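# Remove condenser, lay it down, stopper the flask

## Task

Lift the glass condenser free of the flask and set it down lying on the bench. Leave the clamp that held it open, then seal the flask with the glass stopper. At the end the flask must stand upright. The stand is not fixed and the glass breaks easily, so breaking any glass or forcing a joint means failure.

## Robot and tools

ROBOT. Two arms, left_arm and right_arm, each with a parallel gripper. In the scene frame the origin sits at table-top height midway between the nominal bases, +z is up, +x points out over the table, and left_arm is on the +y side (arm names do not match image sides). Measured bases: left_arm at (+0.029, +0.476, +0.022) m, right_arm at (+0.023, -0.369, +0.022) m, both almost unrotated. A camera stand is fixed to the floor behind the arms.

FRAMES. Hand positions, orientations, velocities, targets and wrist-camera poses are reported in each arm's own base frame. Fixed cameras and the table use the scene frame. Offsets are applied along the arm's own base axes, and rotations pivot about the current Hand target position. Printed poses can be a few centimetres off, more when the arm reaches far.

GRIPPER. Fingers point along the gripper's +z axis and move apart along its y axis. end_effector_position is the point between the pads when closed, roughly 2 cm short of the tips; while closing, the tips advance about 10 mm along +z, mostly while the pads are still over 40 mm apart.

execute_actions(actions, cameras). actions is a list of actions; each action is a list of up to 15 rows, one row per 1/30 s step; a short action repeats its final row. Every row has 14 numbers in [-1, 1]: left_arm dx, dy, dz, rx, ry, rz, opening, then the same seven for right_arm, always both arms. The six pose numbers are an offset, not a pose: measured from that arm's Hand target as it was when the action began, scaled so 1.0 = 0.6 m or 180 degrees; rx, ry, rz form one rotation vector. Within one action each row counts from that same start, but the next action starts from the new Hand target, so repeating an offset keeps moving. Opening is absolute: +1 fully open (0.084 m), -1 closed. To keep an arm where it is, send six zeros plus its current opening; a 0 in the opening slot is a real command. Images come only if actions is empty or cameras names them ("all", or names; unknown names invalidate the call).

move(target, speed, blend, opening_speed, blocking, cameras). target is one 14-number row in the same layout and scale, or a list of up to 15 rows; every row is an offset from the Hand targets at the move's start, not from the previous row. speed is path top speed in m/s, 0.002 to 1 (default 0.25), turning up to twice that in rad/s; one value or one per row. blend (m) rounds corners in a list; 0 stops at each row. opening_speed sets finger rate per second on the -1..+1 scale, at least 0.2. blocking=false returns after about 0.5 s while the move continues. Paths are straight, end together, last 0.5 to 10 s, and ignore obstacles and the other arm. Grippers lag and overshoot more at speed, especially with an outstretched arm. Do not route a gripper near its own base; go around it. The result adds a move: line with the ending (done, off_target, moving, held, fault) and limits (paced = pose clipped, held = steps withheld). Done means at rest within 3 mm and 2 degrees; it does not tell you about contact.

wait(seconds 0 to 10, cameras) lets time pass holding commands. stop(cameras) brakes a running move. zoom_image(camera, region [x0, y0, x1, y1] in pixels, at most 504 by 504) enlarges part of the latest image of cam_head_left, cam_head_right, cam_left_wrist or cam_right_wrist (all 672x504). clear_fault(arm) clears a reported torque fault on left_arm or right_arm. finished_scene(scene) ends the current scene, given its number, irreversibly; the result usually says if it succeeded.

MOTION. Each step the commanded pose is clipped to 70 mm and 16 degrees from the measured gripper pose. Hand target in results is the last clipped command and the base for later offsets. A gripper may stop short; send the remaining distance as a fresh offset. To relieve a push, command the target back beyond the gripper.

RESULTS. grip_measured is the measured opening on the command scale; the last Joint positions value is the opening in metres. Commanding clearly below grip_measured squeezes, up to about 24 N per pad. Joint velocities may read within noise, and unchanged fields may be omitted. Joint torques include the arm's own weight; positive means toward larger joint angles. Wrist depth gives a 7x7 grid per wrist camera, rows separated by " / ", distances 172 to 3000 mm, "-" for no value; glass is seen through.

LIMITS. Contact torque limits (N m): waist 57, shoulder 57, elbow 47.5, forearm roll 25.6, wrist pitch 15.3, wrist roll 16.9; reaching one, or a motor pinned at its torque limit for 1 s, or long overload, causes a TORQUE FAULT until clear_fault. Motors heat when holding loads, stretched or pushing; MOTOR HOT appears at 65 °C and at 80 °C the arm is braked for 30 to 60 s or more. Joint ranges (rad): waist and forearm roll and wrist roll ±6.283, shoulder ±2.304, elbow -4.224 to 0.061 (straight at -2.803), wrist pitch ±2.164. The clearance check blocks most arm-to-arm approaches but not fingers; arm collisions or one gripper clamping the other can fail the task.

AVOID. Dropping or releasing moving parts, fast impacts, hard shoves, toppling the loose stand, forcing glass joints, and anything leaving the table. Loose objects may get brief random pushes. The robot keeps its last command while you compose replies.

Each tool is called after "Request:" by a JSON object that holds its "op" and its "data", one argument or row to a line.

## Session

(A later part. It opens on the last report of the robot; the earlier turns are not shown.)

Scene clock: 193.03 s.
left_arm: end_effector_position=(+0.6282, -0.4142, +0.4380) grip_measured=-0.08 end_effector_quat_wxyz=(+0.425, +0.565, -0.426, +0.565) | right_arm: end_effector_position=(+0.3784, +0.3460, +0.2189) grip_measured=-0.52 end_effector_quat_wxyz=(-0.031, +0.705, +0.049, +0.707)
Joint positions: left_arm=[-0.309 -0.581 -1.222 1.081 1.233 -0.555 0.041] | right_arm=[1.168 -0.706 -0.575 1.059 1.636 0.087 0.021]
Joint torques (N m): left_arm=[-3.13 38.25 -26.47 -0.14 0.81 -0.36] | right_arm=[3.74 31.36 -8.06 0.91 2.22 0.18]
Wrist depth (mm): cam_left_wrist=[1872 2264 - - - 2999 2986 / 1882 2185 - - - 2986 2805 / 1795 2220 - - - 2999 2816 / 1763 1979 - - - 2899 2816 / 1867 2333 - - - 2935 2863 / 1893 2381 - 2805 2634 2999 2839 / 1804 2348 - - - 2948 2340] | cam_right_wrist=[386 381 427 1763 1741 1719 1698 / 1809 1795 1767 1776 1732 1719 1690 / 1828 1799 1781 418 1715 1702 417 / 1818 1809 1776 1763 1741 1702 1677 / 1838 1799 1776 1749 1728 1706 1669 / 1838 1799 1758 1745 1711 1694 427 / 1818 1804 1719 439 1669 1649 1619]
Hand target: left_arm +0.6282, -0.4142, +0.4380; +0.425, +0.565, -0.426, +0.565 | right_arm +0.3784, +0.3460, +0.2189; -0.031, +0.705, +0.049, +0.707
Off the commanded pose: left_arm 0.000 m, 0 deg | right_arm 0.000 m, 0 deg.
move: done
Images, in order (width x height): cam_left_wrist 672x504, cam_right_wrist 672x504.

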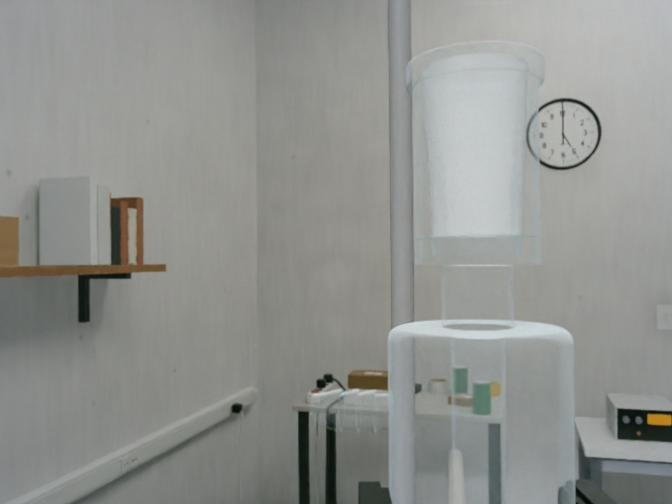

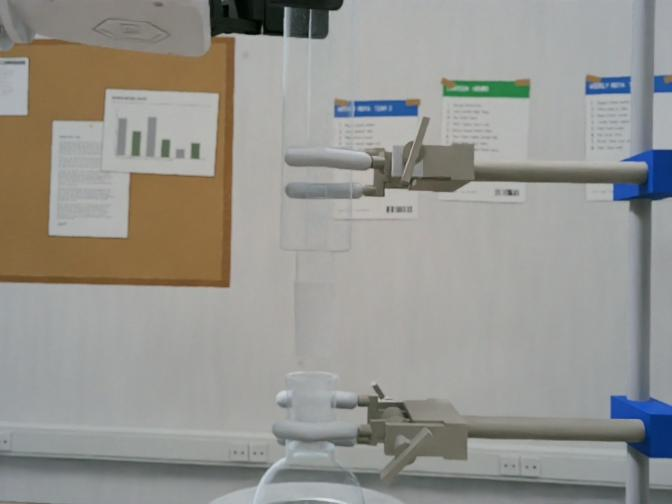

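Request:
{"op": "move", "data": {
  "target": [-0.00497,-0.00057,0,0,0,0,-0.35,0,0,0,0,0,0,-0.5],
  "speed": 0.01,
  "cameras": ["cam_right_wrist"]
}}

Request:
{"op": "zoom_image", "data": {
  "camera": "cam_right_wrist",
  "region": [260, 100, 440, 270]
}}

Scene clock: 195.23 s.
left_arm: end_effector_position=(+0.6253, -0.4146, +0.4380) grip_measured=-0.08 end_effector_quat_wxyz=(+0.425, +0.565, -0.426, +0.565) | right_arm: end_effector_position=(+0.3784, +0.3460, +0.2189) grip_measured=-0.52 end_effector_quat_wxyz=(-0.031, +0.705, +0.049, +0.707)
Joint positions: left_arm=[-0.311 -0.575 -1.213 1.078 1.233 -0.551 0.041] | right_arm=[1.168 -0.706 -0.575 1.059 1.636 0.087 0.021]
Joint torques (N m): left_arm=[-5.39 36.31 -21.41 -1.02 2.39 0.33] | right_arm=[3.53 30.8 -7.78 1.71 2.01 0.24]
Wrist depth (mm): cam_left_wrist=[1867 2185 - - - 2986 2948 / 1893 2178 - - - 2923 2851 / 1772 2257 - - - 2899 2839 / 1723 1985 - - - - 2828 / 1867 2348 - - - 2960 2886 / 1842 2348 - - 2547 2986 2851 / 1828 2317 - - - 2935 2302] | cam_right_wrist=[387 385 425 1763 1732 1728 1681 / 1833 1813 1790 1767 1732 1715 1686 / 1838 1799 1767 418 1719 1706 417 / 1818 1795 1790 1776 1736 1715 1677 / 1838 1809 1763 1754 1728 1711 1681 / 1838 1813 1781 1754 1711 1690 426 / 1823 1799 1728 440 1669 1665 1611]
Hand target: left_arm +0.6253, -0.4146, +0.4380; +0.425, +0.565, -0.426, +0.565 | right_arm +0.3784, +0.3460, +0.2189; -0.031, +0.705, +0.049, +0.707
Off the commanded pose: left_arm 0.000 m, 0 deg | right_arm 0.000 m, 0 deg.
move: done
Images, in order (width x height): cam_right_wrist 672x504.

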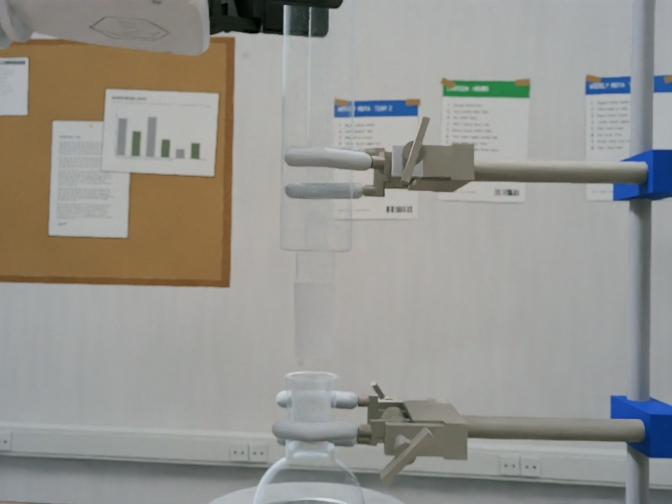

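Scaled by 2.800 from the camera's 672x504 image, which has a finer 960x720 frame.

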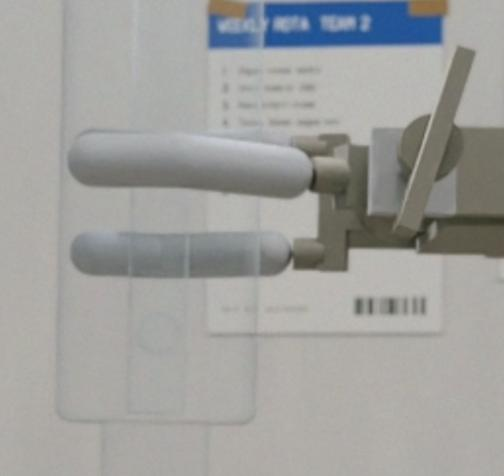

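Request:
{"op": "move", "data": {
  "target": [-0.00565,0.04968,0,0,0,0,-0.35,0,0,0,0,0,0,-0.5],
  "speed": 0.03,
  "cameras": ["cam_right_wrist"]
}}

Request:
{"op": "zoom_image", "data": {
  "camera": "cam_right_wrist",
  "region": [200, 100, 440, 400]
}}

Scene clock: 197.00 s.
left_arm: end_effector_position=(+0.6219, -0.3848, +0.4380) grip_measured=-0.08 end_effector_quat_wxyz=(+0.425, +0.565, -0.426, +0.565) | right_arm: end_effector_position=(+0.3784, +0.3460, +0.2189) grip_measured=-0.52 end_effector_quat_wxyz=(-0.031, +0.705, +0.049, +0.707)
Joint positions: left_arm=[-0.264 -0.551 -1.174 1.116 1.264 -0.552 0.041] | right_arm=[1.168 -0.706 -0.575 1.059 1.636 0.087 0.021]
Joint torques (N m): left_arm=[2.29 36.67 -20.02 -0.52 2.56 -0.59] | right_arm=[3.62 32.21 -7.98 1.14 1.97 0.19]
Wrist depth (mm): cam_left_wrist=[1893 2235 - - - - 2935 / 1877 2257 - - - 2973 2948 / 1795 2213 - - - - 2851 / 1767 1962 - - - 2973 2899 / 1888 2348 - - - 2960 2899 / 1867 2333 2935 - 2604 2999 2923 / 1818 2356 - - - 2935 2333] | cam_right_wrist=[388 428 1781 1772 1741 1732 1690 / 1833 1813 1785 1763 1745 1723 1677 / 1828 1785 1795 418 1728 1702 417 / 1828 1809 1790 1767 1732 1719 1673 / 1847 1818 1785 1758 1728 1715 1686 / 1818 1795 1767 1736 1723 1711 426 / 1809 1799 1732 440 1653 1665 1600]
Hand target: left_arm +0.6219, -0.3848, +0.4380; +0.425, +0.565, -0.426, +0.565 | right_arm +0.3784, +0.3460, +0.2189; -0.031, +0.705, +0.049, +0.707
Off the commanded pose: left_arm 0.000 m, 0 deg | right_arm 0.000 m, 0 deg.
move: done
Images, in order (width x height): cam_right_wrist 672x504.

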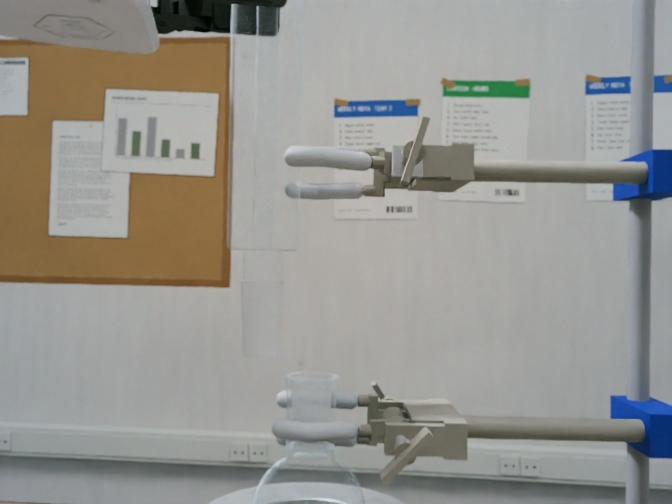

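Scaled by 1.680 from the camera's 672x504 image, which has a finer 960x720 frame.

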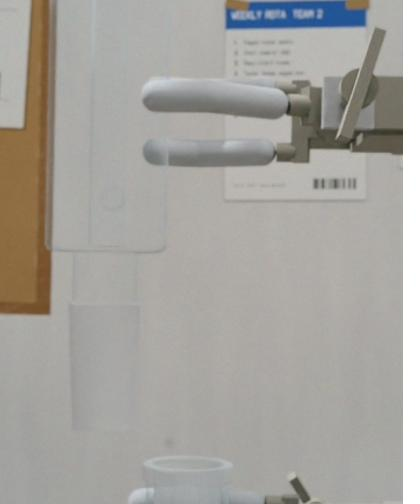

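Clear motion. Continue out.

Request:
{"op": "move", "data": {
  "target": [-0.0151,0.1325,0,0,0,0,-0.35,0,0,0,0,0,0,-0.5],
  "speed": 0.08,
  "cameras": ["cam_right_wrist", "cam_left_wrist"]
}}

Request:
{"op": "zoom_image", "data": {
  "camera": "cam_right_wrist",
  "region": [250, 100, 450, 250]
}}

Scene clock: 198.70 s.
left_arm: end_effector_position=(+0.6128, -0.3053, +0.4380) grip_measured=-0.08 end_effector_quat_wxyz=(+0.425, +0.565, -0.426, +0.565) | right_arm: end_effector_position=(+0.3784, +0.3460, +0.2189) grip_measured=-0.52 end_effector_quat_wxyz=(-0.031, +0.705, +0.049, +0.707)
Joint positions: left_arm=[-0.128 -0.499 -1.096 1.229 1.347 -0.557 0.041] | right_arm=[1.168 -0.706 -0.575 1.059 1.636 0.087 0.021]
Joint torques (N m): left_arm=[2.58 36.72 -18.61 -0.04 2.39 -0.52] | right_arm=[4.04 32.49 -8.66 1.43 2.18 0.16]
Wrist depth (mm): cam_left_wrist=[1893 2249 - - - - 2899 / 1898 2235 - - - - 2973 / 1888 2093 - - - - 2973 / 1582 1898 - - - - 2923 / 1882 2364 - - - - - / 1857 2405 - - 2575 - 2738 / 1795 2405 - - 526 - 2828] | cam_right_wrist=[1818 1804 1795 1772 1736 1732 1686 / 1823 1804 1785 1767 1723 1711 1686 / 1818 1809 1785 418 1732 1711 417 / 1809 1799 1781 1758 1745 1715 1677 / 1838 1804 1790 1772 1732 1719 1677 / 1828 1818 1754 1745 1715 1694 426 / 1828 1799 1723 439 1661 1657 1622]
Hand target: left_arm +0.6128, -0.3053, +0.4380; +0.425, +0.565, -0.426, +0.565 | right_arm +0.3784, +0.3460, +0.2189; -0.031, +0.705, +0.049, +0.707
Off the commanded pose: left_arm 0.000 m, 0 deg | right_arm 0.000 m, 0 deg.
move: done
Images, in order (width x height): cam_left_wrist 672x504, cam_right_wrist 672x504.

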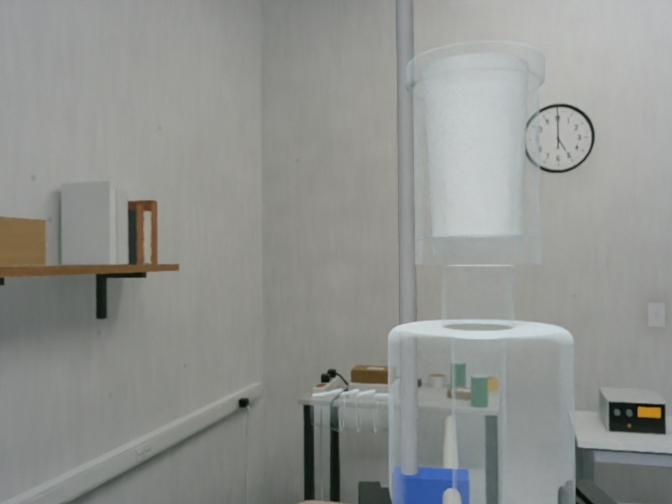

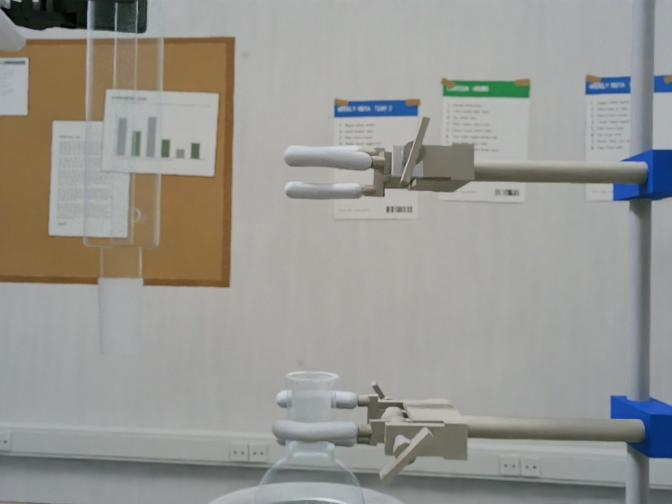

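Scaled by 2.520 from the camera's 672x504 image, which has a finer 960x720 frame.

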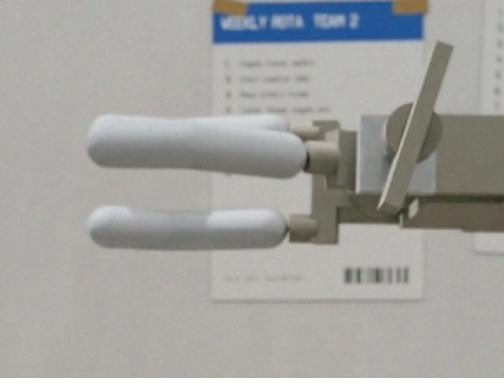

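Request:
{"op": "move", "data": {
  "target": [-0.0713,0.4255,-0.0633,0,0,0.3833,-0.5,0,0,0,0,0,0,-0.5],
  "speed": 0.2,
  "opening_speed": 0.25,
  "cameras": ["cam_left_wrist", "cam_head_left"]
}}

Scene clock: 204.00 s.
left_arm: end_effector_position=(+0.5700, -0.0500, +0.4001) grip_measured=-0.08 end_effector_quat_wxyz=(+0.031, +0.707, -0.031, +0.706) | right_arm: end_effector_position=(+0.3784, +0.3460, +0.2189) grip_measured=-0.52 end_effector_quat_wxyz=(-0.031, +0.705, +0.049, +0.707)
Joint positions: left_arm=[-0.087 -0.113 -0.454 0.002 1.23 0 0.041] | right_arm=[1.168 -0.706 -0.575 1.059 1.636 0.087 0.021]
Joint torques (N m): left_arm=[-3.25 16.43 -16.14 -0.01 2.88 0.45] | right_arm=[2.92 31.4 -8.8 1.21 2.17 0.06]
Wrist depth (mm): cam_left_wrist=[1477 1506 1519 1529 1543 1578 1585 / 1468 1496 - 1519 - 1582 1596 / 1462 1480 - 1539 - 1557 1600 / 1462 1465 1490 1553 1539 1560 1589 / 1449 1465 1499 1523 1557 1567 1593 / 1465 1471 1503 1516 1546 1546 1567 / 1449 1483 1496 1519 1529 1550 1557] | cam_right_wrist=[1852 1818 1799 1758 1758 1711 1681 / 1842 1799 1767 1767 1736 1723 1690 / 1833 1804 1790 418 1719 1711 417 / 1809 1799 1781 1776 1723 1723 1677 / 1838 1799 1781 1754 1728 1719 1677 / 1813 1795 1763 1763 1711 1706 427 / 1823 1813 1728 439 1669 1665 1626]
Hand target: left_arm +0.5700, -0.0500, +0.4000; +0.031, +0.707, -0.031, +0.706 | right_arm +0.3784, +0.3460, +0.2189; -0.031, +0.705, +0.049, +0.707
Off the commanded pose: left_arm 0.000 m, 0 deg | right_arm 0.000 m, 0 deg.
move: done
Images, in order (width x height): cam_head_left 672x504, cam_left_wrist 672x504.

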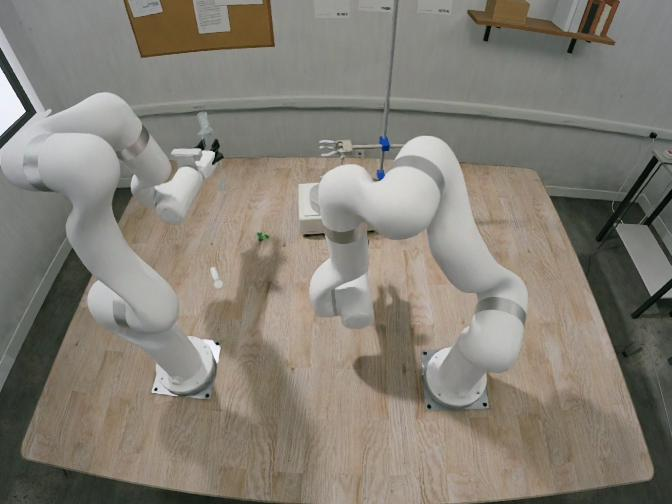

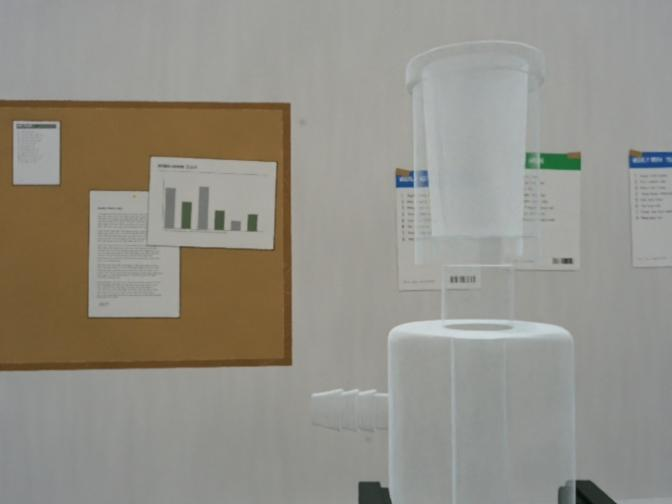

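Request:
{"op": "move", "data": {
  "target": [-0.0973,0.463,-0.1,0,0,0.1611,-0.5,0,0,0,0,0,0,-0.5],
  "speed": 0.2,
  "cameras": ["cam_left_wrist", "cam_head_left"]
}}

Scene clock: 206.23 s.
left_arm: end_effector_position=(+0.5116, +0.2278, +0.3401) grip_measured=-0.08 end_effector_quat_wxyz=(-0.147, +0.692, +0.146, +0.692) | right_arm: end_effector_position=(+0.3784, +0.3460, +0.2189) grip_measured=-0.52 end_effector_quat_wxyz=(-0.031, +0.705, +0.049, +0.707)
Joint positions: left_arm=[0.42 -0.272 -0.419 0.002 1.424 0 0.041] | right_arm=[1.168 -0.706 -0.575 1.059 1.636 0.087 0.021]
Joint torques (N m): left_arm=[1.13 14.56 -18.23 1.24 2.8 -0.41] | right_arm=[1.83 32.88 -7.58 0.91 2.13 0.1]
Wrist depth (mm): cam_left_wrist=[1893 2050 1877 1754 1626 1546 1449 / 1872 2056 - 1741 - 1550 1455 / 1877 2032 - 1749 - 1526 1440 / 1838 2056 1842 1754 1589 1526 1443 / 1898 2056 1898 1758 1645 1523 1434 / 1833 2032 1888 1732 1630 1523 1468 / 1872 1991 1823 1694 1622 1519 1437] | cam_right_wrist=[1847 1823 1795 1781 1745 1728 1686 / 1833 1809 1776 1776 1741 1706 1690 / 1828 1790 1785 418 1719 1715 417 / 1818 1804 1781 1758 1732 1711 1690 / 1838 1818 1785 1754 1723 1711 1681 / 1842 1809 1795 1745 1723 1694 426 / 1823 1799 1711 439 1669 1657 1619]
Hand target: left_arm +0.5117, +0.2278, +0.3400; -0.147, +0.692, +0.146, +0.692 | right_arm +0.3784, +0.3460, +0.2189; -0.031, +0.705, +0.049, +0.707
Off the commanded pose: left_arm 0.000 m, 0 deg | right_arm 0.000 m, 0 deg.
move: done
Images, in order (width x height): cam_head_left 672x504, cam_left_wrist 672x504.

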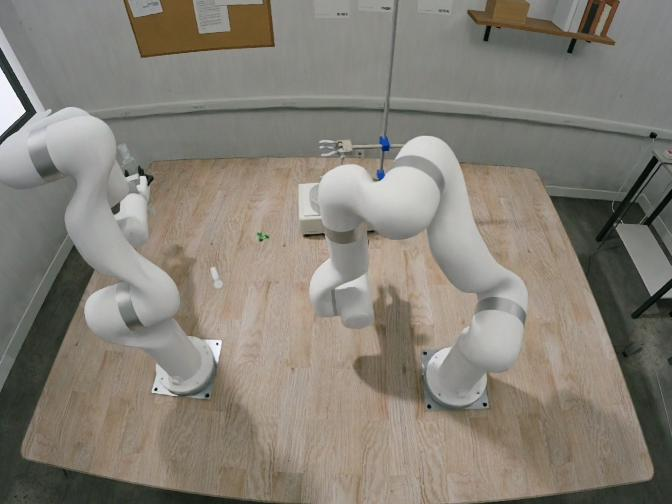

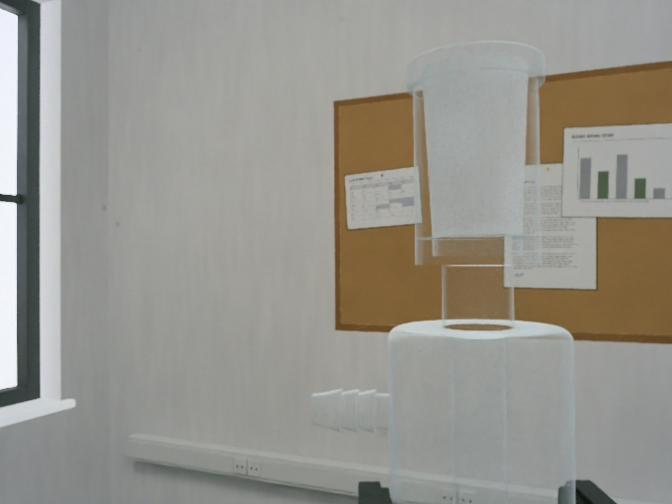

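Request:
{"op": "move", "data": {
  "target": [0,0,-0.1,-0.2034,0.4568,0,-0.5,0,0,0,0,0,0,-0.5],
  "speed": 0.3,
  "cameras": ["cam_left_wrist", "cam_head_left"]
}}

Scene clock: 209.77 s.
left_arm: end_effector_position=(+0.5116, +0.2279, +0.2800) grip_measured=-0.08 end_effector_quat_wxyz=(+0.001, +0.978, +0.208, +0.000) | right_arm: end_effector_position=(+0.3784, +0.3460, +0.2189) grip_measured=-0.52 end_effector_quat_wxyz=(-0.031, +0.705, +0.049, +0.707)
Joint positions: left_arm=[0.419 -0.406 -1.185 -0.001 -0.78 0.002 0.041] | right_arm=[1.168 -0.706 -0.575 1.059 1.636 0.087 0.021]
Joint torques (N m): left_arm=[-1.12 24.12 -25.83 1.3 -0.7 -0.43] | right_arm=[2.93 31.19 -8.34 0.86 2.14 0.15]
Wrist depth (mm): cam_left_wrist=[435 436 436 437 436 436 436 / 435 435 - 435 - 434 434 / 435 434 - 434 - 434 434 / 434 433 433 433 434 433 434 / 434 432 432 433 433 433 433 / 435 434 434 433 432 430 431 / 432 432 432 432 432 432 430] | cam_right_wrist=[1847 1823 1785 1781 1749 1723 1686 / 1823 1813 1776 1767 1745 1711 1681 / 1828 1809 1781 417 1728 1715 417 / 1823 1799 1776 1772 1719 1706 1686 / 1833 1813 1781 1772 1732 1694 1677 / 1823 1804 1785 1745 1706 1686 427 / 1833 1795 1728 440 1661 1657 1619]
Hand target: left_arm +0.5117, +0.2278, +0.2800; +0.001, +0.978, +0.208, +0.000 | right_arm +0.3784, +0.3460, +0.2189; -0.031, +0.705, +0.049, +0.707
Off the commanded pose: left_arm 0.000 m, 0 deg | right_arm 0.000 m, 0 deg.
move: done
Images, in order (width x height): cam_head_left 672x504, cam_left_wrist 672x504.

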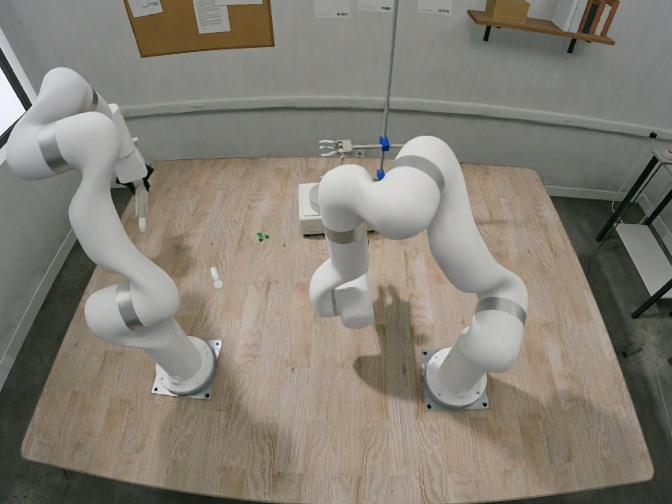

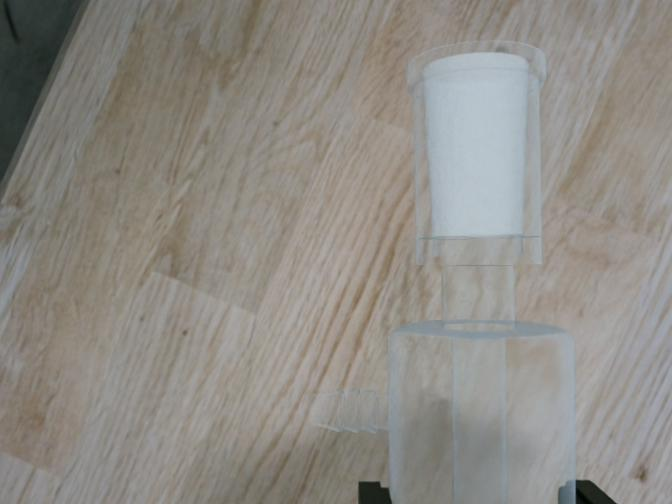

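Request:
{"op": "move", "data": {
  "target": [0,0,-0.4167,0,0,0,-0.5,0,0,0,0,0,0,-0.5],
  "speed": 0.12
}}

Request:
{"op": "move", "data": {
  "target": [0,0,-0.025,0,0,0,-0.5,0,0,0,0,0,0,-0.5],
  "speed": 0.02,
  "cameras": ["cam_left_wrist", "cam_head_left"]
}}

Scene clock: 213.13 s.
left_arm: end_effector_position=(+0.5117, +0.2278, +0.0300) grip_measured=-0.08 end_effector_quat_wxyz=(+0.001, +0.978, +0.208, +0.000) | right_arm: end_effector_position=(+0.3784, +0.3460, +0.2189) grip_measured=-0.52 end_effector_quat_wxyz=(-0.031, +0.705, +0.049, +0.707)
Joint positions: left_arm=[0.419 -0.815 -1.135 -0.003 -0.321 0.004 0.041] | right_arm=[1.168 -0.706 -0.575 1.059 1.636 0.087 0.021]
Joint torques (N m): left_arm=[-3.65 31.61 -19.45 -0.6 1.17 0.34] | right_arm=[1.92 32.17 -8.09 0.94 2.16 0]
Wrist depth (mm): cam_left_wrist=[185 184 184 184 184 184 184 / 184 184 184 184 - 184 184 / 184 184 184 184 - 184 183 / 184 184 184 183 183 183 183 / 184 183 183 183 183 183 183 / 183 183 183 183 183 183 182 / 183 183 183 183 182 183 182] | cam_right_wrist=[1838 1818 1795 1772 1741 1715 1698 / 1828 1799 1781 1776 1732 1723 1677 / 1833 1799 1781 418 1723 1715 417 / 1823 1809 1767 1758 1715 1728 1681 / 1838 1818 1790 1754 1732 1698 1677 / 1842 1804 1772 1749 1719 1702 427 / 1818 1781 1719 439 1661 1673 1622]
Hand target: left_arm +0.5117, +0.2278, +0.0300; +0.001, +0.978, +0.208, +0.000 | right_arm +0.3784, +0.3460, +0.2189; -0.031, +0.705, +0.049, +0.707
Off the commanded pose: left_arm 0.000 m, 0 deg | right_arm 0.000 m, 0 deg.
move: done

Scene clock: 214.17 s.
left_arm: end_effector_position=(+0.5117, +0.2278, +0.0150) grip_measured=-0.08 end_effector_quat_wxyz=(+0.001, +0.978, +0.208, +0.000) | right_arm: end_effector_position=(+0.3784, +0.3460, +0.2189) grip_measured=-0.52 end_effector_quat_wxyz=(-0.031, +0.705, +0.049, +0.707)
Joint positions: left_arm=[0.419 -0.845 -1.143 -0.004 -0.298 0.005 0.041] | right_arm=[1.168 -0.706 -0.575 1.059 1.636 0.087 0.021]
Joint torques (N m): left_arm=[-3.45 29.84 -19.92 -0.65 1.13 0.42] | right_arm=[3.53 31.04 -7.66 0.99 2.22 0.21]
Wrist depth (mm): cam_left_wrist=[- - - - - - - / - - - - - - - / - - - - - - - / - - - - - - - / - - - - - - - / - - - - - - - / - - - - - - -] | cam_right_wrist=[1842 1823 1813 1785 1745 1715 1698 / 1818 1809 1790 1767 1741 1715 1681 / 1823 1795 1763 418 1715 1706 417 / 1833 1795 1781 1767 1723 1711 1669 / 1833 1804 1776 1772 1741 1706 1669 / 1842 1809 1767 1749 1706 1706 427 / 1828 1790 1728 439 1665 1657 1619]
Hand target: left_arm +0.5117, +0.2278, +0.0150; +0.001, +0.978, +0.208, +0.000 | right_arm +0.3784, +0.3460, +0.2189; -0.031, +0.705, +0.049, +0.707
Off the commanded pose: left_arm 0.000 m, 0 deg | right_arm 0.000 m, 0 deg.
move: done
Images, in order (width x height): cam_head_left 672x504, cam_left_wrist 672x504.

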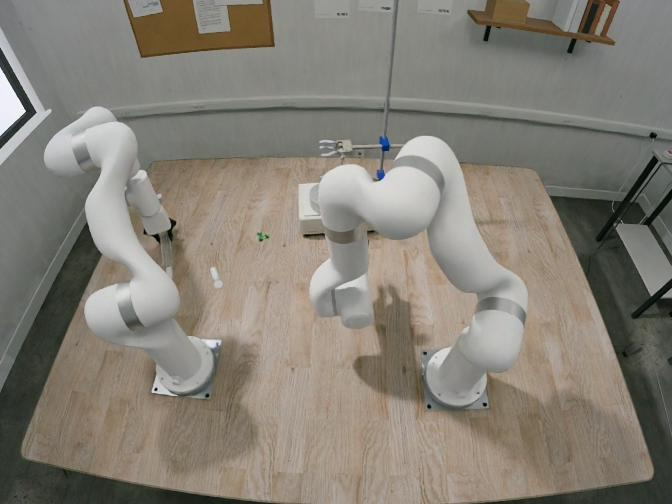

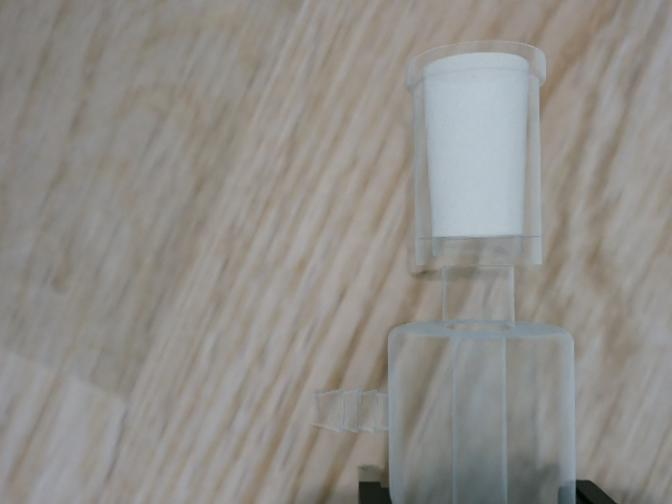

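Request:
{"op": "move", "data": {
  "target": [0,0,-0.01,0,0,0,-0.3,0,0,0,0,0,0,-0.5],
  "speed": 0.015
}}

Request:
{"op": "move", "data": {
  "target": [0,0,-0.0033,0,0,0,-0.2,0,0,0,0,0,0,-0.5],
  "speed": 0.01,
  "cameras": ["cam_left_wrist"]
}}

Scene clock: 215.57 s.
left_arm: end_effector_position=(+0.5117, +0.2278, +0.0090) grip_measured=-0.08 end_effector_quat_wxyz=(+0.001, +0.978, +0.208, +0.000) | right_arm: end_effector_position=(+0.3784, +0.3460, +0.2189) grip_measured=-0.52 end_effector_quat_wxyz=(-0.031, +0.705, +0.049, +0.707)
Joint positions: left_arm=[0.419 -0.858 -1.147 -0.004 -0.29 0.005 0.041] | right_arm=[1.168 -0.706 -0.575 1.059 1.636 0.087 0.021]
Joint torques (N m): left_arm=[-1.68 30.59 -18.69 -0.28 1.11 0.51] | right_arm=[2.23 30.67 -8.4 1.01 2.13 0.13]
Wrist depth (mm): cam_left_wrist=[- - - - - - - / - - - - - - - / - - - - - - - / - - - - - - - / - - - - - - - / - - - - - - - / - - - - - - -] | cam_right_wrist=[1847 1804 1795 1781 1758 1706 1698 / 1842 1804 1790 1763 1728 1719 1686 / 1842 1818 1772 418 1732 1711 416 / 1823 1799 1785 1763 1732 1711 1673 / 1852 1809 1772 1754 1723 1711 1690 / 1833 1809 1776 1741 1711 1711 426 / 1833 1790 1741 440 1657 1645 1615]
Hand target: left_arm +0.5117, +0.2278, +0.0090; +0.001, +0.978, +0.208, +0.000 | right_arm +0.3784, +0.3460, +0.2189; -0.031, +0.705, +0.049, +0.707
Off the commanded pose: left_arm 0.000 m, 0 deg | right_arm 0.000 m, 0 deg.
move: done

Scene clock: 216.27 s.
left_arm: end_effector_position=(+0.5117, +0.2278, +0.0071) grip_measured=-0.08 end_effector_quat_wxyz=(+0.001, +0.978, +0.208, +0.000) | right_arm: end_effector_position=(+0.3784, +0.3460, +0.2189) grip_measured=-0.52 end_effector_quat_wxyz=(-0.031, +0.705, +0.049, +0.707)
Joint positions: left_arm=[0.419 -0.862 -1.148 -0.004 -0.287 0.005 0.041] | right_arm=[1.168 -0.706 -0.575 1.059 1.636 0.087 0.021]
Joint torques (N m): left_arm=[-0.33 16.44 -12.77 0.27 1.71 0.45] | right_arm=[2.65 32.13 -7.9 0.87 2.17 0.22]
Wrist depth (mm): cam_left_wrist=[- - - - - - - / - - - - - - - / - - - - - - - / - - - - - - - / - - - - - - - / - - - - - - - / - - - - - - -] | cam_right_wrist=[1847 1828 1795 1776 1749 1719 1694 / 1818 1804 1790 1754 1736 1715 1690 / 1823 1795 1781 417 1706 1711 417 / 1809 1813 1790 1763 1728 1719 1677 / 1833 1823 1776 1763 1745 1715 1677 / 1838 1804 1758 1741 1728 1702 427 / 1809 1790 1728 440 1653 1653 1619]
Hand target: left_arm +0.5117, +0.2278, +0.0070; +0.001, +0.978, +0.208, +0.000 | right_arm +0.3784, +0.3460, +0.2189; -0.031, +0.705, +0.049, +0.707
Off the commanded pose: left_arm 0.000 m, 0 deg | right_arm 0.000 m, 0 deg.
move: done
Images, in order (width x height): cam_left_wrist 672x504.

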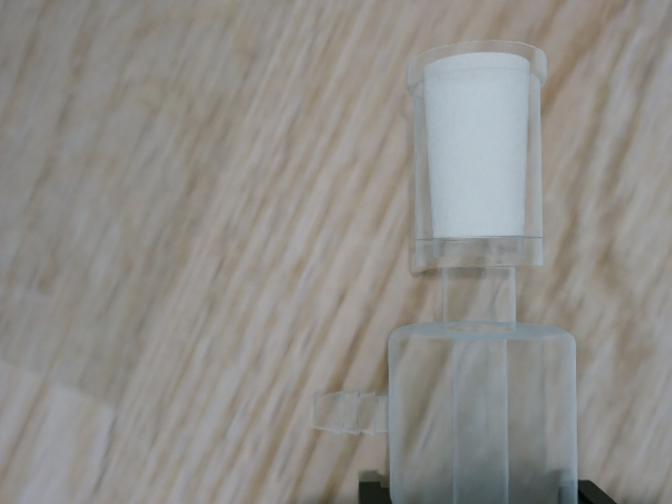

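Request:
{"op": "move", "data": {
  "target": [0,0,0.0008,0,0,0,-0.12,0,0,0,0,0,0,-0.5],
  "speed": 0.01,
  "opening_speed": 0.25
}}

Request:
{"op": "move", "data": {
  "target": [0,0,0,0,0,0,0.3,0,0,0,0,0,0,-0.5],
  "opening_speed": 0.25,
  "cameras": ["cam_left_wrist"]
}}

Scene clock: 217.43 s.
left_arm: end_effector_position=(+0.5116, +0.2278, +0.0074) grip_measured=-0.08 end_effector_quat_wxyz=(+0.001, +0.978, +0.208, +0.000) | right_arm: end_effector_position=(+0.3784, +0.3460, +0.2189) grip_measured=-0.52 end_effector_quat_wxyz=(-0.031, +0.705, +0.049, +0.707)
Joint positions: left_arm=[0.419 -0.861 -1.148 -0.004 -0.287 0.005 0.041] | right_arm=[1.168 -0.706 -0.575 1.059 1.636 0.087 0.021]
Joint torques (N m): left_arm=[2.19 36.52 -11.51 0.44 -0.76 0.4] | right_arm=[2.14 32.21 -8.04 1.23 2.09 0.13]
Wrist depth (mm): cam_left_wrist=[- - - - - - - / - - - - - - - / - - - - - - - / - - - - - - - / - - - - - - - / - - - - - - - / - - - - - - -] | cam_right_wrist=[1852 1847 1785 1767 1745 1736 1686 / 1809 1795 1785 1767 1732 1719 1677 / 1823 1790 1772 418 1728 1698 417 / 1809 1804 1795 1754 1723 1719 1686 / 1838 1823 1776 1763 1736 1715 1673 / 1823 1799 1776 1749 1719 1702 427 / 1828 1799 1723 439 1653 1653 1600]
Hand target: left_arm +0.5117, +0.2278, +0.0075; +0.001, +0.978, +0.208, +0.000 | right_arm +0.3784, +0.3460, +0.2189; -0.031, +0.705, +0.049, +0.707
Off the commanded pose: left_arm 0.000 m, 0 deg | right_arm 0.000 m, 0 deg.
move: done

Scene clock: 219.33 s.
left_arm: end_effector_position=(+0.5116, +0.2278, +0.0075) grip_measured=+0.29 end_effector_quat_wxyz=(+0.001, +0.978, +0.208, +0.000) | right_arm: end_effector_position=(+0.3784, +0.3460, +0.2189) grip_measured=-0.52 end_effector_quat_wxyz=(-0.031, +0.705, +0.049, +0.707)
Joint positions: left_arm=[0.419 -0.861 -1.148 -0.004 -0.287 0.005 0.056] | right_arm=[1.168 -0.706 -0.575 1.059 1.636 0.087 0.021]
Joint torques (N m): left_arm=[-4.01 37.88 -18.88 0.16 0.58 -0.03] | right_arm=[3.73 31.28 -7.64 0.75 1.97 0]
Wrist depth (mm): cam_left_wrist=[- - - - - - - / - - - - - - - / - - - - - - - / - - - - - - - / - - - - - - - / - - - - - - - / - - - - - - -] | cam_right_wrist=[1847 1795 1790 1767 1745 1728 1698 / 1847 1804 1804 1754 1741 1715 1686 / 1818 1804 1785 418 1719 1711 417 / 1833 1809 1781 1749 1728 1728 1677 / 1828 1818 1785 1758 1728 1719 1673 / 1823 1813 1772 1741 1706 1702 426 / 1823 1799 1719 439 1665 1649 1619]
Hand target: left_arm +0.5117, +0.2278, +0.0075; +0.001, +0.978, +0.208, +0.000 | right_arm +0.3784, +0.3460, +0.2189; -0.031, +0.705, +0.049, +0.707
Off the commanded pose: left_arm 0.000 m, 0 deg | right_arm 0.000 m, 0 deg.
move: done
Images, in order (width x height): cam_left_wrist 672x504.

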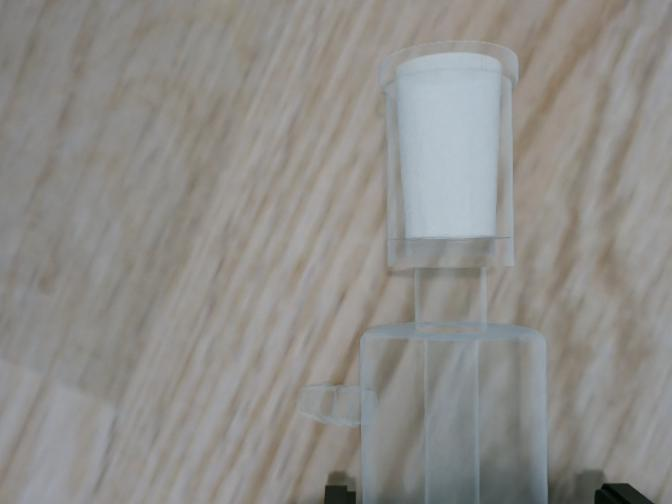

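Request:
{"op": "move", "data": {
  "target": [-0.0034,0.0076,0,0,0,0,0.3,0,0,0,0,0,0,-0.5],
  "speed": 0.01,
  "cameras": ["cam_left_wrist"]
}}

Scene clock: 220.63 s.
left_arm: end_effector_position=(+0.5096, +0.2324, +0.0075) grip_measured=+0.29 end_effector_quat_wxyz=(+0.001, +0.978, +0.208, +0.000) | right_arm: end_effector_position=(+0.3784, +0.3460, +0.2189) grip_measured=-0.52 end_effector_quat_wxyz=(-0.031, +0.705, +0.049, +0.707)
Joint positions: left_arm=[0.428 -0.861 -1.148 -0.004 -0.287 0.014 0.056] | right_arm=[1.168 -0.706 -0.575 1.059 1.636 0.087 0.021]
Joint torques (N m): left_arm=[3.3 36.33 -18.56 -0.19 0.51 0.5] | right_arm=[0.96 31.4 -8.5 1.01 2.23 0.17]
Wrist depth (mm): cam_left_wrist=[- - - - - - - / - - - - - - - / - - - - - - - / - - - - - - - / - - - - - - - / - - - - - - - / - - - - - - -] | cam_right_wrist=[1838 1823 1809 1785 1745 1711 1694 / 1838 1804 1790 1763 1723 1706 1702 / 1813 1799 1790 418 1728 1719 417 / 1828 1785 1776 1754 1732 1706 1673 / 1838 1838 1785 1767 1736 1702 1681 / 1842 1818 1785 1741 1728 1690 426 / 1833 1804 1728 439 1669 1669 1611]
Hand target: left_arm +0.5096, +0.2324, +0.0075; +0.001, +0.978, +0.208, +0.000 | right_arm +0.3784, +0.3460, +0.2189; -0.031, +0.705, +0.049, +0.707
Off the commanded pose: left_arm 0.000 m, 0 deg | right_arm 0.000 m, 0 deg.
move: done
Images, in order (width x height): cam_left_wrist 672x504.

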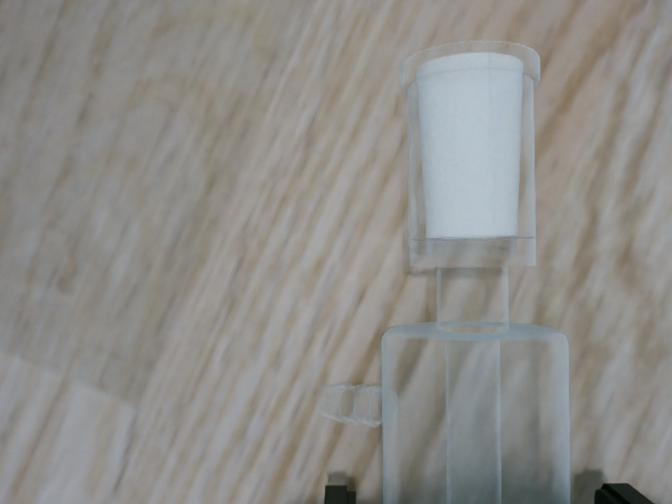

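Request:
{"op": "move", "data": {
  "target": [0,0,0.0583,0,0,0,0.35,0,0,0,0,0,0,-0.5],
  "speed": 0.04
}}

Request:
{"op": "move", "data": {
  "target": [0,0,0.25,0,0,0,0.2,0,0,0,0,0,0,-0.5],
  "speed": 0.2,
  "cameras": ["cam_left_wrist", "cam_head_left"]
}}

Scene clock: 222.60 s.
left_arm: end_effector_position=(+0.5096, +0.2324, +0.0425) grip_measured=+0.34 end_effector_quat_wxyz=(+0.001, +0.978, +0.208, +0.000) | right_arm: end_effector_position=(+0.3784, +0.3460, +0.2189) grip_measured=-0.52 end_effector_quat_wxyz=(-0.031, +0.705, +0.049, +0.707)
Joint positions: left_arm=[0.428 -0.789 -1.129 -0.003 -0.34 0.013 0.059] | right_arm=[1.168 -0.706 -0.575 1.059 1.636 0.087 0.021]
Joint torques (N m): left_arm=[1.78 36.14 -13.45 0 -0.67 -0.56] | right_arm=[2.03 32.84 -8.2 0.37 2.08 0.1]
Wrist depth (mm): cam_left_wrist=[197 197 197 196 197 197 196 / 197 197 196 196 196 196 196 / 196 196 196 196 - 196 196 / 196 196 195 196 195 196 196 / 196 196 196 196 195 195 195 / 195 195 195 195 195 195 195 / 195 195 195 195 195 195 194] | cam_right_wrist=[1833 1823 1781 1785 1754 1732 1706 / 1813 1809 1799 1758 1736 1706 1686 / 1818 1809 1781 418 1732 1715 416 / 1833 1804 1776 1758 1732 1711 1677 / 1847 1804 1790 1763 1741 1702 1665 / 1833 1809 1772 1736 1719 1711 427 / 1838 1809 1723 438 1681 1645 1607]
Hand target: left_arm +0.5096, +0.2324, +0.0425; +0.001, +0.978, +0.208, +0.000 | right_arm +0.3784, +0.3460, +0.2189; -0.031, +0.705, +0.049, +0.707
Off the commanded pose: left_arm 0.000 m, 0 deg | right_arm 0.000 m, 0 deg.
move: done

Scene clock: 223.80 s.
left_arm: end_effector_position=(+0.5096, +0.2324, +0.1925) grip_measured=+0.19 end_effector_quat_wxyz=(+0.001, +0.978, +0.208, +0.000) | right_arm: end_effector_position=(+0.3784, +0.3460, +0.2189) grip_measured=-0.52 end_effector_quat_wxyz=(-0.031, +0.705, +0.049, +0.707)
Joint positions: left_arm=[0.428 -0.522 -1.127 -0.002 -0.606 0.012 0.052] | right_arm=[1.168 -0.706 -0.575 1.059 1.636 0.087 0.021]
Joint torques (N m): left_arm=[1.71 33.27 -23.18 0.77 -0.6 -0.56] | right_arm=[2.22 32.91 -8.04 0.91 2.02 0.09]
Wrist depth (mm): cam_left_wrist=[347 348 348 348 348 347 347 / 347 347 347 348 346 347 348 / 347 346 346 347 347 346 346 / 346 346 347 346 346 345 346 / 346 346 346 346 345 345 345 / 346 345 344 346 346 345 345 / 345 345 345 344 344 345 344] | cam_right_wrist=[1838 1818 1804 1785 1736 1723 1698 / 1828 1804 1799 1772 1741 1719 1681 / 1838 1818 1781 418 1728 1711 417 / 1828 1785 1790 1767 1736 1715 1677 / 1842 1818 1790 1763 1741 1715 1681 / 1847 1828 1785 1749 1736 1694 426 / 1823 1795 1732 440 1665 1661 1622]
Hand target: left_arm +0.5096, +0.2324, +0.1925; +0.001, +0.978, +0.208, +0.000 | right_arm +0.3784, +0.3460, +0.2189; -0.031, +0.705, +0.049, +0.707
Off the commanded pose: left_arm 0.000 m, 0 deg | right_arm 0.000 m, 0 deg.
move: done
Images, in order (width x height): cam_head_left 672x504, cam_left_wrist 672x504.

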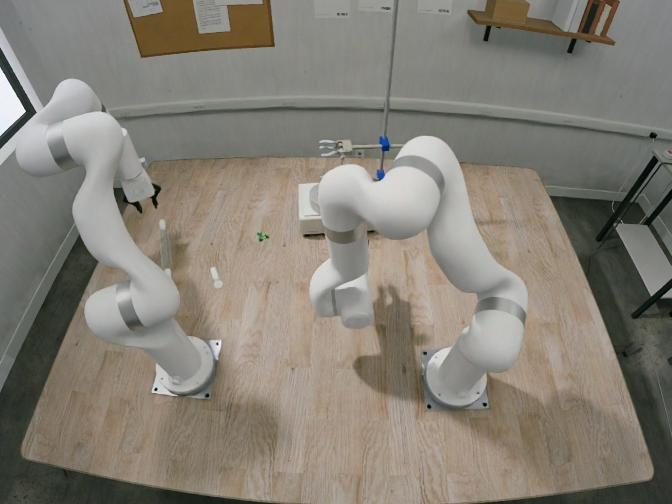

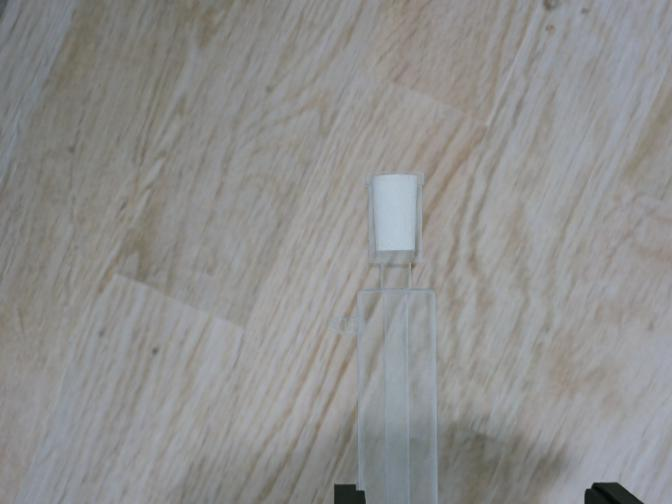

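Request:
{"op": "move", "data": {
  "target": [-0.2993,-0.4373,-0.0708,0,0,-0.1622,0.2,0,0,0,0,0,0,-0.5],
  "speed": 0.25,
  "cameras": ["cam_left_wrist"]
}}

Scene clock: 226.63 s.
left_arm: end_effector_position=(+0.3300, -0.0300, +0.1500) grip_measured=+0.19 end_effector_quat_wxyz=(+0.001, +0.999, -0.046, +0.000) | right_arm: end_effector_position=(+0.3784, +0.3460, +0.2189) grip_measured=-0.52 end_effector_quat_wxyz=(-0.031, +0.705, +0.049, +0.707)
Joint positions: left_arm=[-0.09 -0.137 -0.462 -0.003 -0.325 0.005 0.052] | right_arm=[1.168 -0.706 -0.575 1.059 1.636 0.087 0.021]
Joint torques (N m): left_arm=[-2.64 19.05 -13.52 1.03 1.08 -0.44] | right_arm=[3.27 30.01 -8.1 1.13 2.21 0.19]
Wrist depth (mm): cam_left_wrist=[305 306 305 305 305 305 304 / 305 305 304 305 304 304 304 / 304 305 304 304 304 303 303 / 304 305 305 304 304 303 303 / 304 303 304 304 303 302 303 / 304 303 302 302 290 303 302 / 303 303 302 302 301 301 302] | cam_right_wrist=[1847 1828 1799 1785 1741 1728 1690 / 1838 1809 1795 1763 1732 1698 1681 / 1833 1809 1781 418 1732 1711 417 / 1809 1804 1767 1763 1736 1719 1673 / 1828 1809 1776 1754 1728 1719 1665 / 1842 1795 1772 1745 1711 1702 426 / 1838 1790 1732 440 1677 1665 1622]
Hand target: left_arm +0.3300, -0.0300, +0.1500; +0.001, +0.999, -0.046, +0.000 | right_arm +0.3784, +0.3460, +0.2189; -0.031, +0.705, +0.049, +0.707
Off the commanded pose: left_arm 0.000 m, 0 deg | right_arm 0.000 m, 0 deg.
move: done
Images, in order (width x height): cam_left_wrist 672x504.

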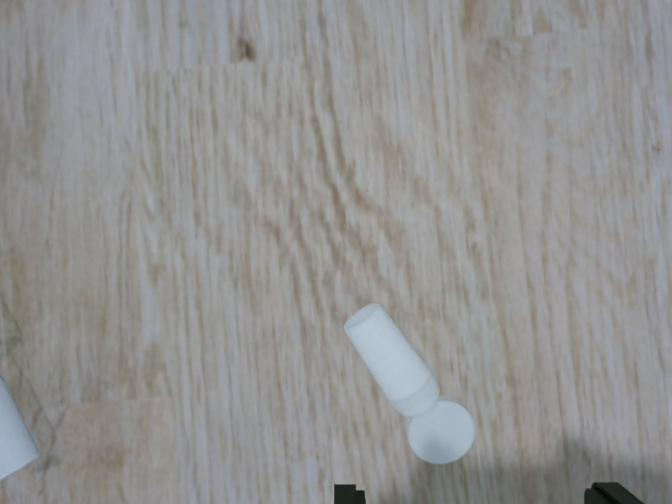

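Request:
{"op": "zoom_image", "data": {
  "camera": "cam_left_wrist",
  "region": [320, 290, 500, 480]
}}

Scaled by 2.653 from the camera's 672x504 image, which has a finer 960x720 frame.

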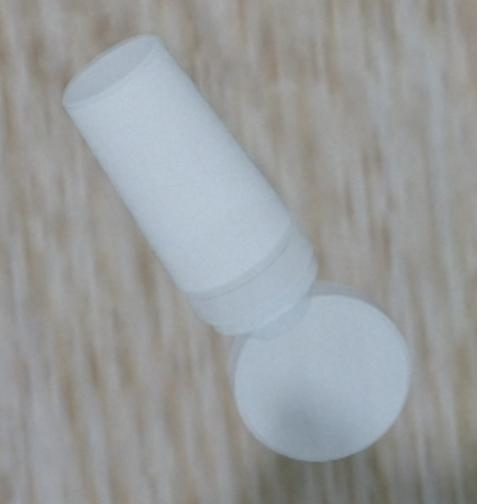

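Request:
{"op": "move", "data": {
  "target": [0.0078,-0.0052,-0.0833,0,0,-0.8094,0.2,0,0,0,0,0,0,-0.5],
  "speed": 0.5,
  "cameras": ["cam_left_wrist"]
}}

Request:
{"op": "zoom_image", "data": {
  "camera": "cam_left_wrist",
  "region": [330, 290, 540, 504]
}}

Scene clock: 233.13 s.
left_arm: end_effector_position=(+0.3347, -0.0331, +0.1000) grip_measured=+0.19 end_effector_quat_wxyz=(+0.000, -0.251, +0.968, +0.001) | right_arm: end_effector_position=(+0.3784, +0.3460, +0.2189) grip_measured=-0.52 end_effector_quat_wxyz=(-0.031, +0.705, +0.049, +0.707)
Joint positions: left_arm=[-0.1 -0.295 -0.473 0.009 -0.178 2.526 0.052] | right_arm=[1.168 -0.706 -0.575 1.059 1.636 0.087 0.021]
Joint torques (N m): left_arm=[1.24 13.3 -16.51 -0.49 -0.7 0.47] | right_arm=[2.21 32.98 -8.27 0.71 2.14 0.09]
Wrist depth (mm): cam_left_wrist=[255 253 253 253 253 253 253 / 253 254 253 253 253 253 252 / 254 253 253 253 253 253 253 / 254 253 253 253 253 252 253 / 253 253 252 253 253 252 252 / 253 253 253 252 241 253 252 / 253 253 252 252 231 252 252] | cam_right_wrist=[1847 1818 1804 1776 1741 1723 1681 / 1833 1809 1785 1767 1732 1711 1681 / 1823 1799 1790 418 1715 1706 417 / 1823 1809 1776 1772 1732 1719 1681 / 1852 1813 1790 1758 1741 1715 1665 / 1823 1804 1785 1749 1719 1702 427 / 1823 1799 1723 438 1653 1665 1615]
Hand target: left_arm +0.3347, -0.0331, +0.1000; +0.000, -0.251, +0.968, +0.001 | right_arm +0.3784, +0.3460, +0.2189; -0.031, +0.705, +0.049, +0.707
Off the commanded pose: left_arm 0.000 m, 0 deg | right_arm 0.000 m, 0 deg.
move: done
Images, in order (width x height): cam_left_wrist 672x504.

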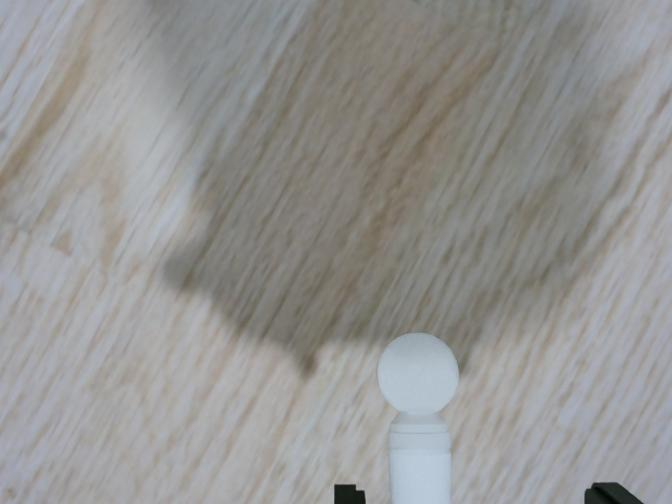

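Scaled by 2.355 from the camera's 672x504 image, which has a finer 960x720 frame.

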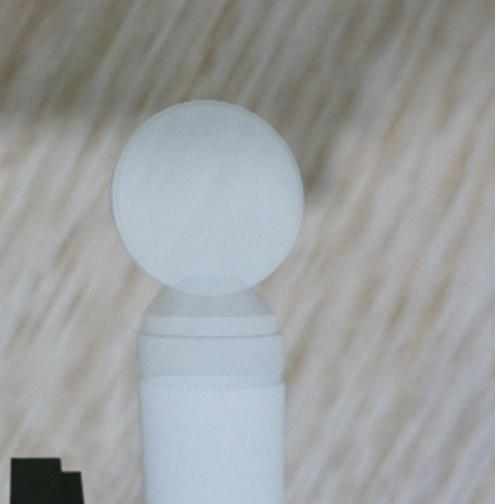

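Request:
{"op": "move", "data": {
  "target": [0.00567,0.0001,-0.0833,0,0,0,0.2,0,0,0,0,0,0,-0.5],
  "speed": 0.1,
  "cameras": ["cam_left_wrist"]
}}

Request:
{"op": "zoom_image", "data": {
  "camera": "cam_left_wrist",
  "region": [330, 300, 540, 504]
}}

Scene clock: 236.53 s.
left_arm: end_effector_position=(+0.3381, -0.0330, +0.0501) grip_measured=+0.19 end_effector_quat_wxyz=(+0.000, -0.251, +0.968, +0.000) | right_arm: end_effector_position=(+0.3784, +0.3460, +0.2189) grip_measured=-0.52 end_effector_quat_wxyz=(-0.031, +0.705, +0.049, +0.707)
Joint positions: left_arm=[-0.098 -0.457 -0.499 0.022 -0.042 2.514 0.052] | right_arm=[1.168 -0.706 -0.575 1.059 1.636 0.087 0.021]
Joint torques (N m): left_arm=[-4.21 18.69 -13.46 0.29 0.99 -0.45] | right_arm=[2.57 31.7 -8.49 1.25 2.2 0.07]
Wrist depth (mm): cam_left_wrist=[204 204 204 203 203 203 203 / 204 203 203 203 203 203 203 / 203 204 203 203 203 203 202 / 204 203 203 203 202 202 202 / 203 203 203 203 203 202 202 / 203 203 203 203 191 202 202 / 203 203 203 202 184 202 202] | cam_right_wrist=[1867 1828 1795 1776 1736 1719 1698 / 1842 1799 1790 1767 1736 1728 1686 / 1833 1790 1790 418 1723 1715 418 / 1823 1804 1795 1758 1741 1706 1677 / 1833 1823 1785 1749 1732 1723 1669 / 1833 1818 1776 1736 1736 1702 426 / 1828 1804 1745 439 1661 1657 1622]
Hand target: left_arm +0.3381, -0.0330, +0.0501; +0.000, -0.251, +0.968, +0.001 | right_arm +0.3784, +0.3460, +0.2189; -0.031, +0.705, +0.049, +0.707
Off the commanded pose: left_arm 0.000 m, 0 deg | right_arm 0.000 m, 0 deg.
move: done
Images, in order (width x height): cam_left_wrist 672x504.

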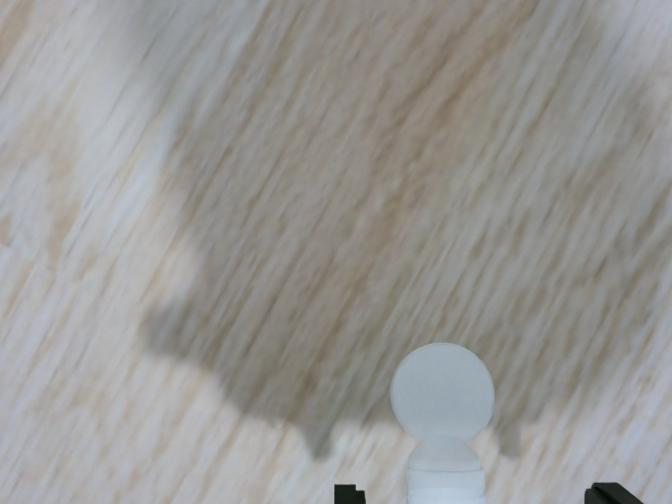

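Scaled by 2.400 from the camera's 672x504 image, which has a finer 960x720 frame.

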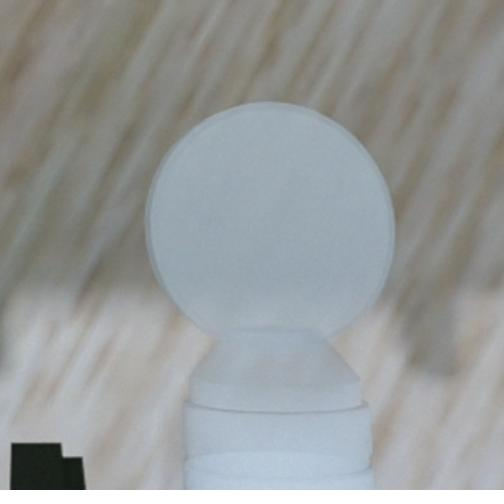

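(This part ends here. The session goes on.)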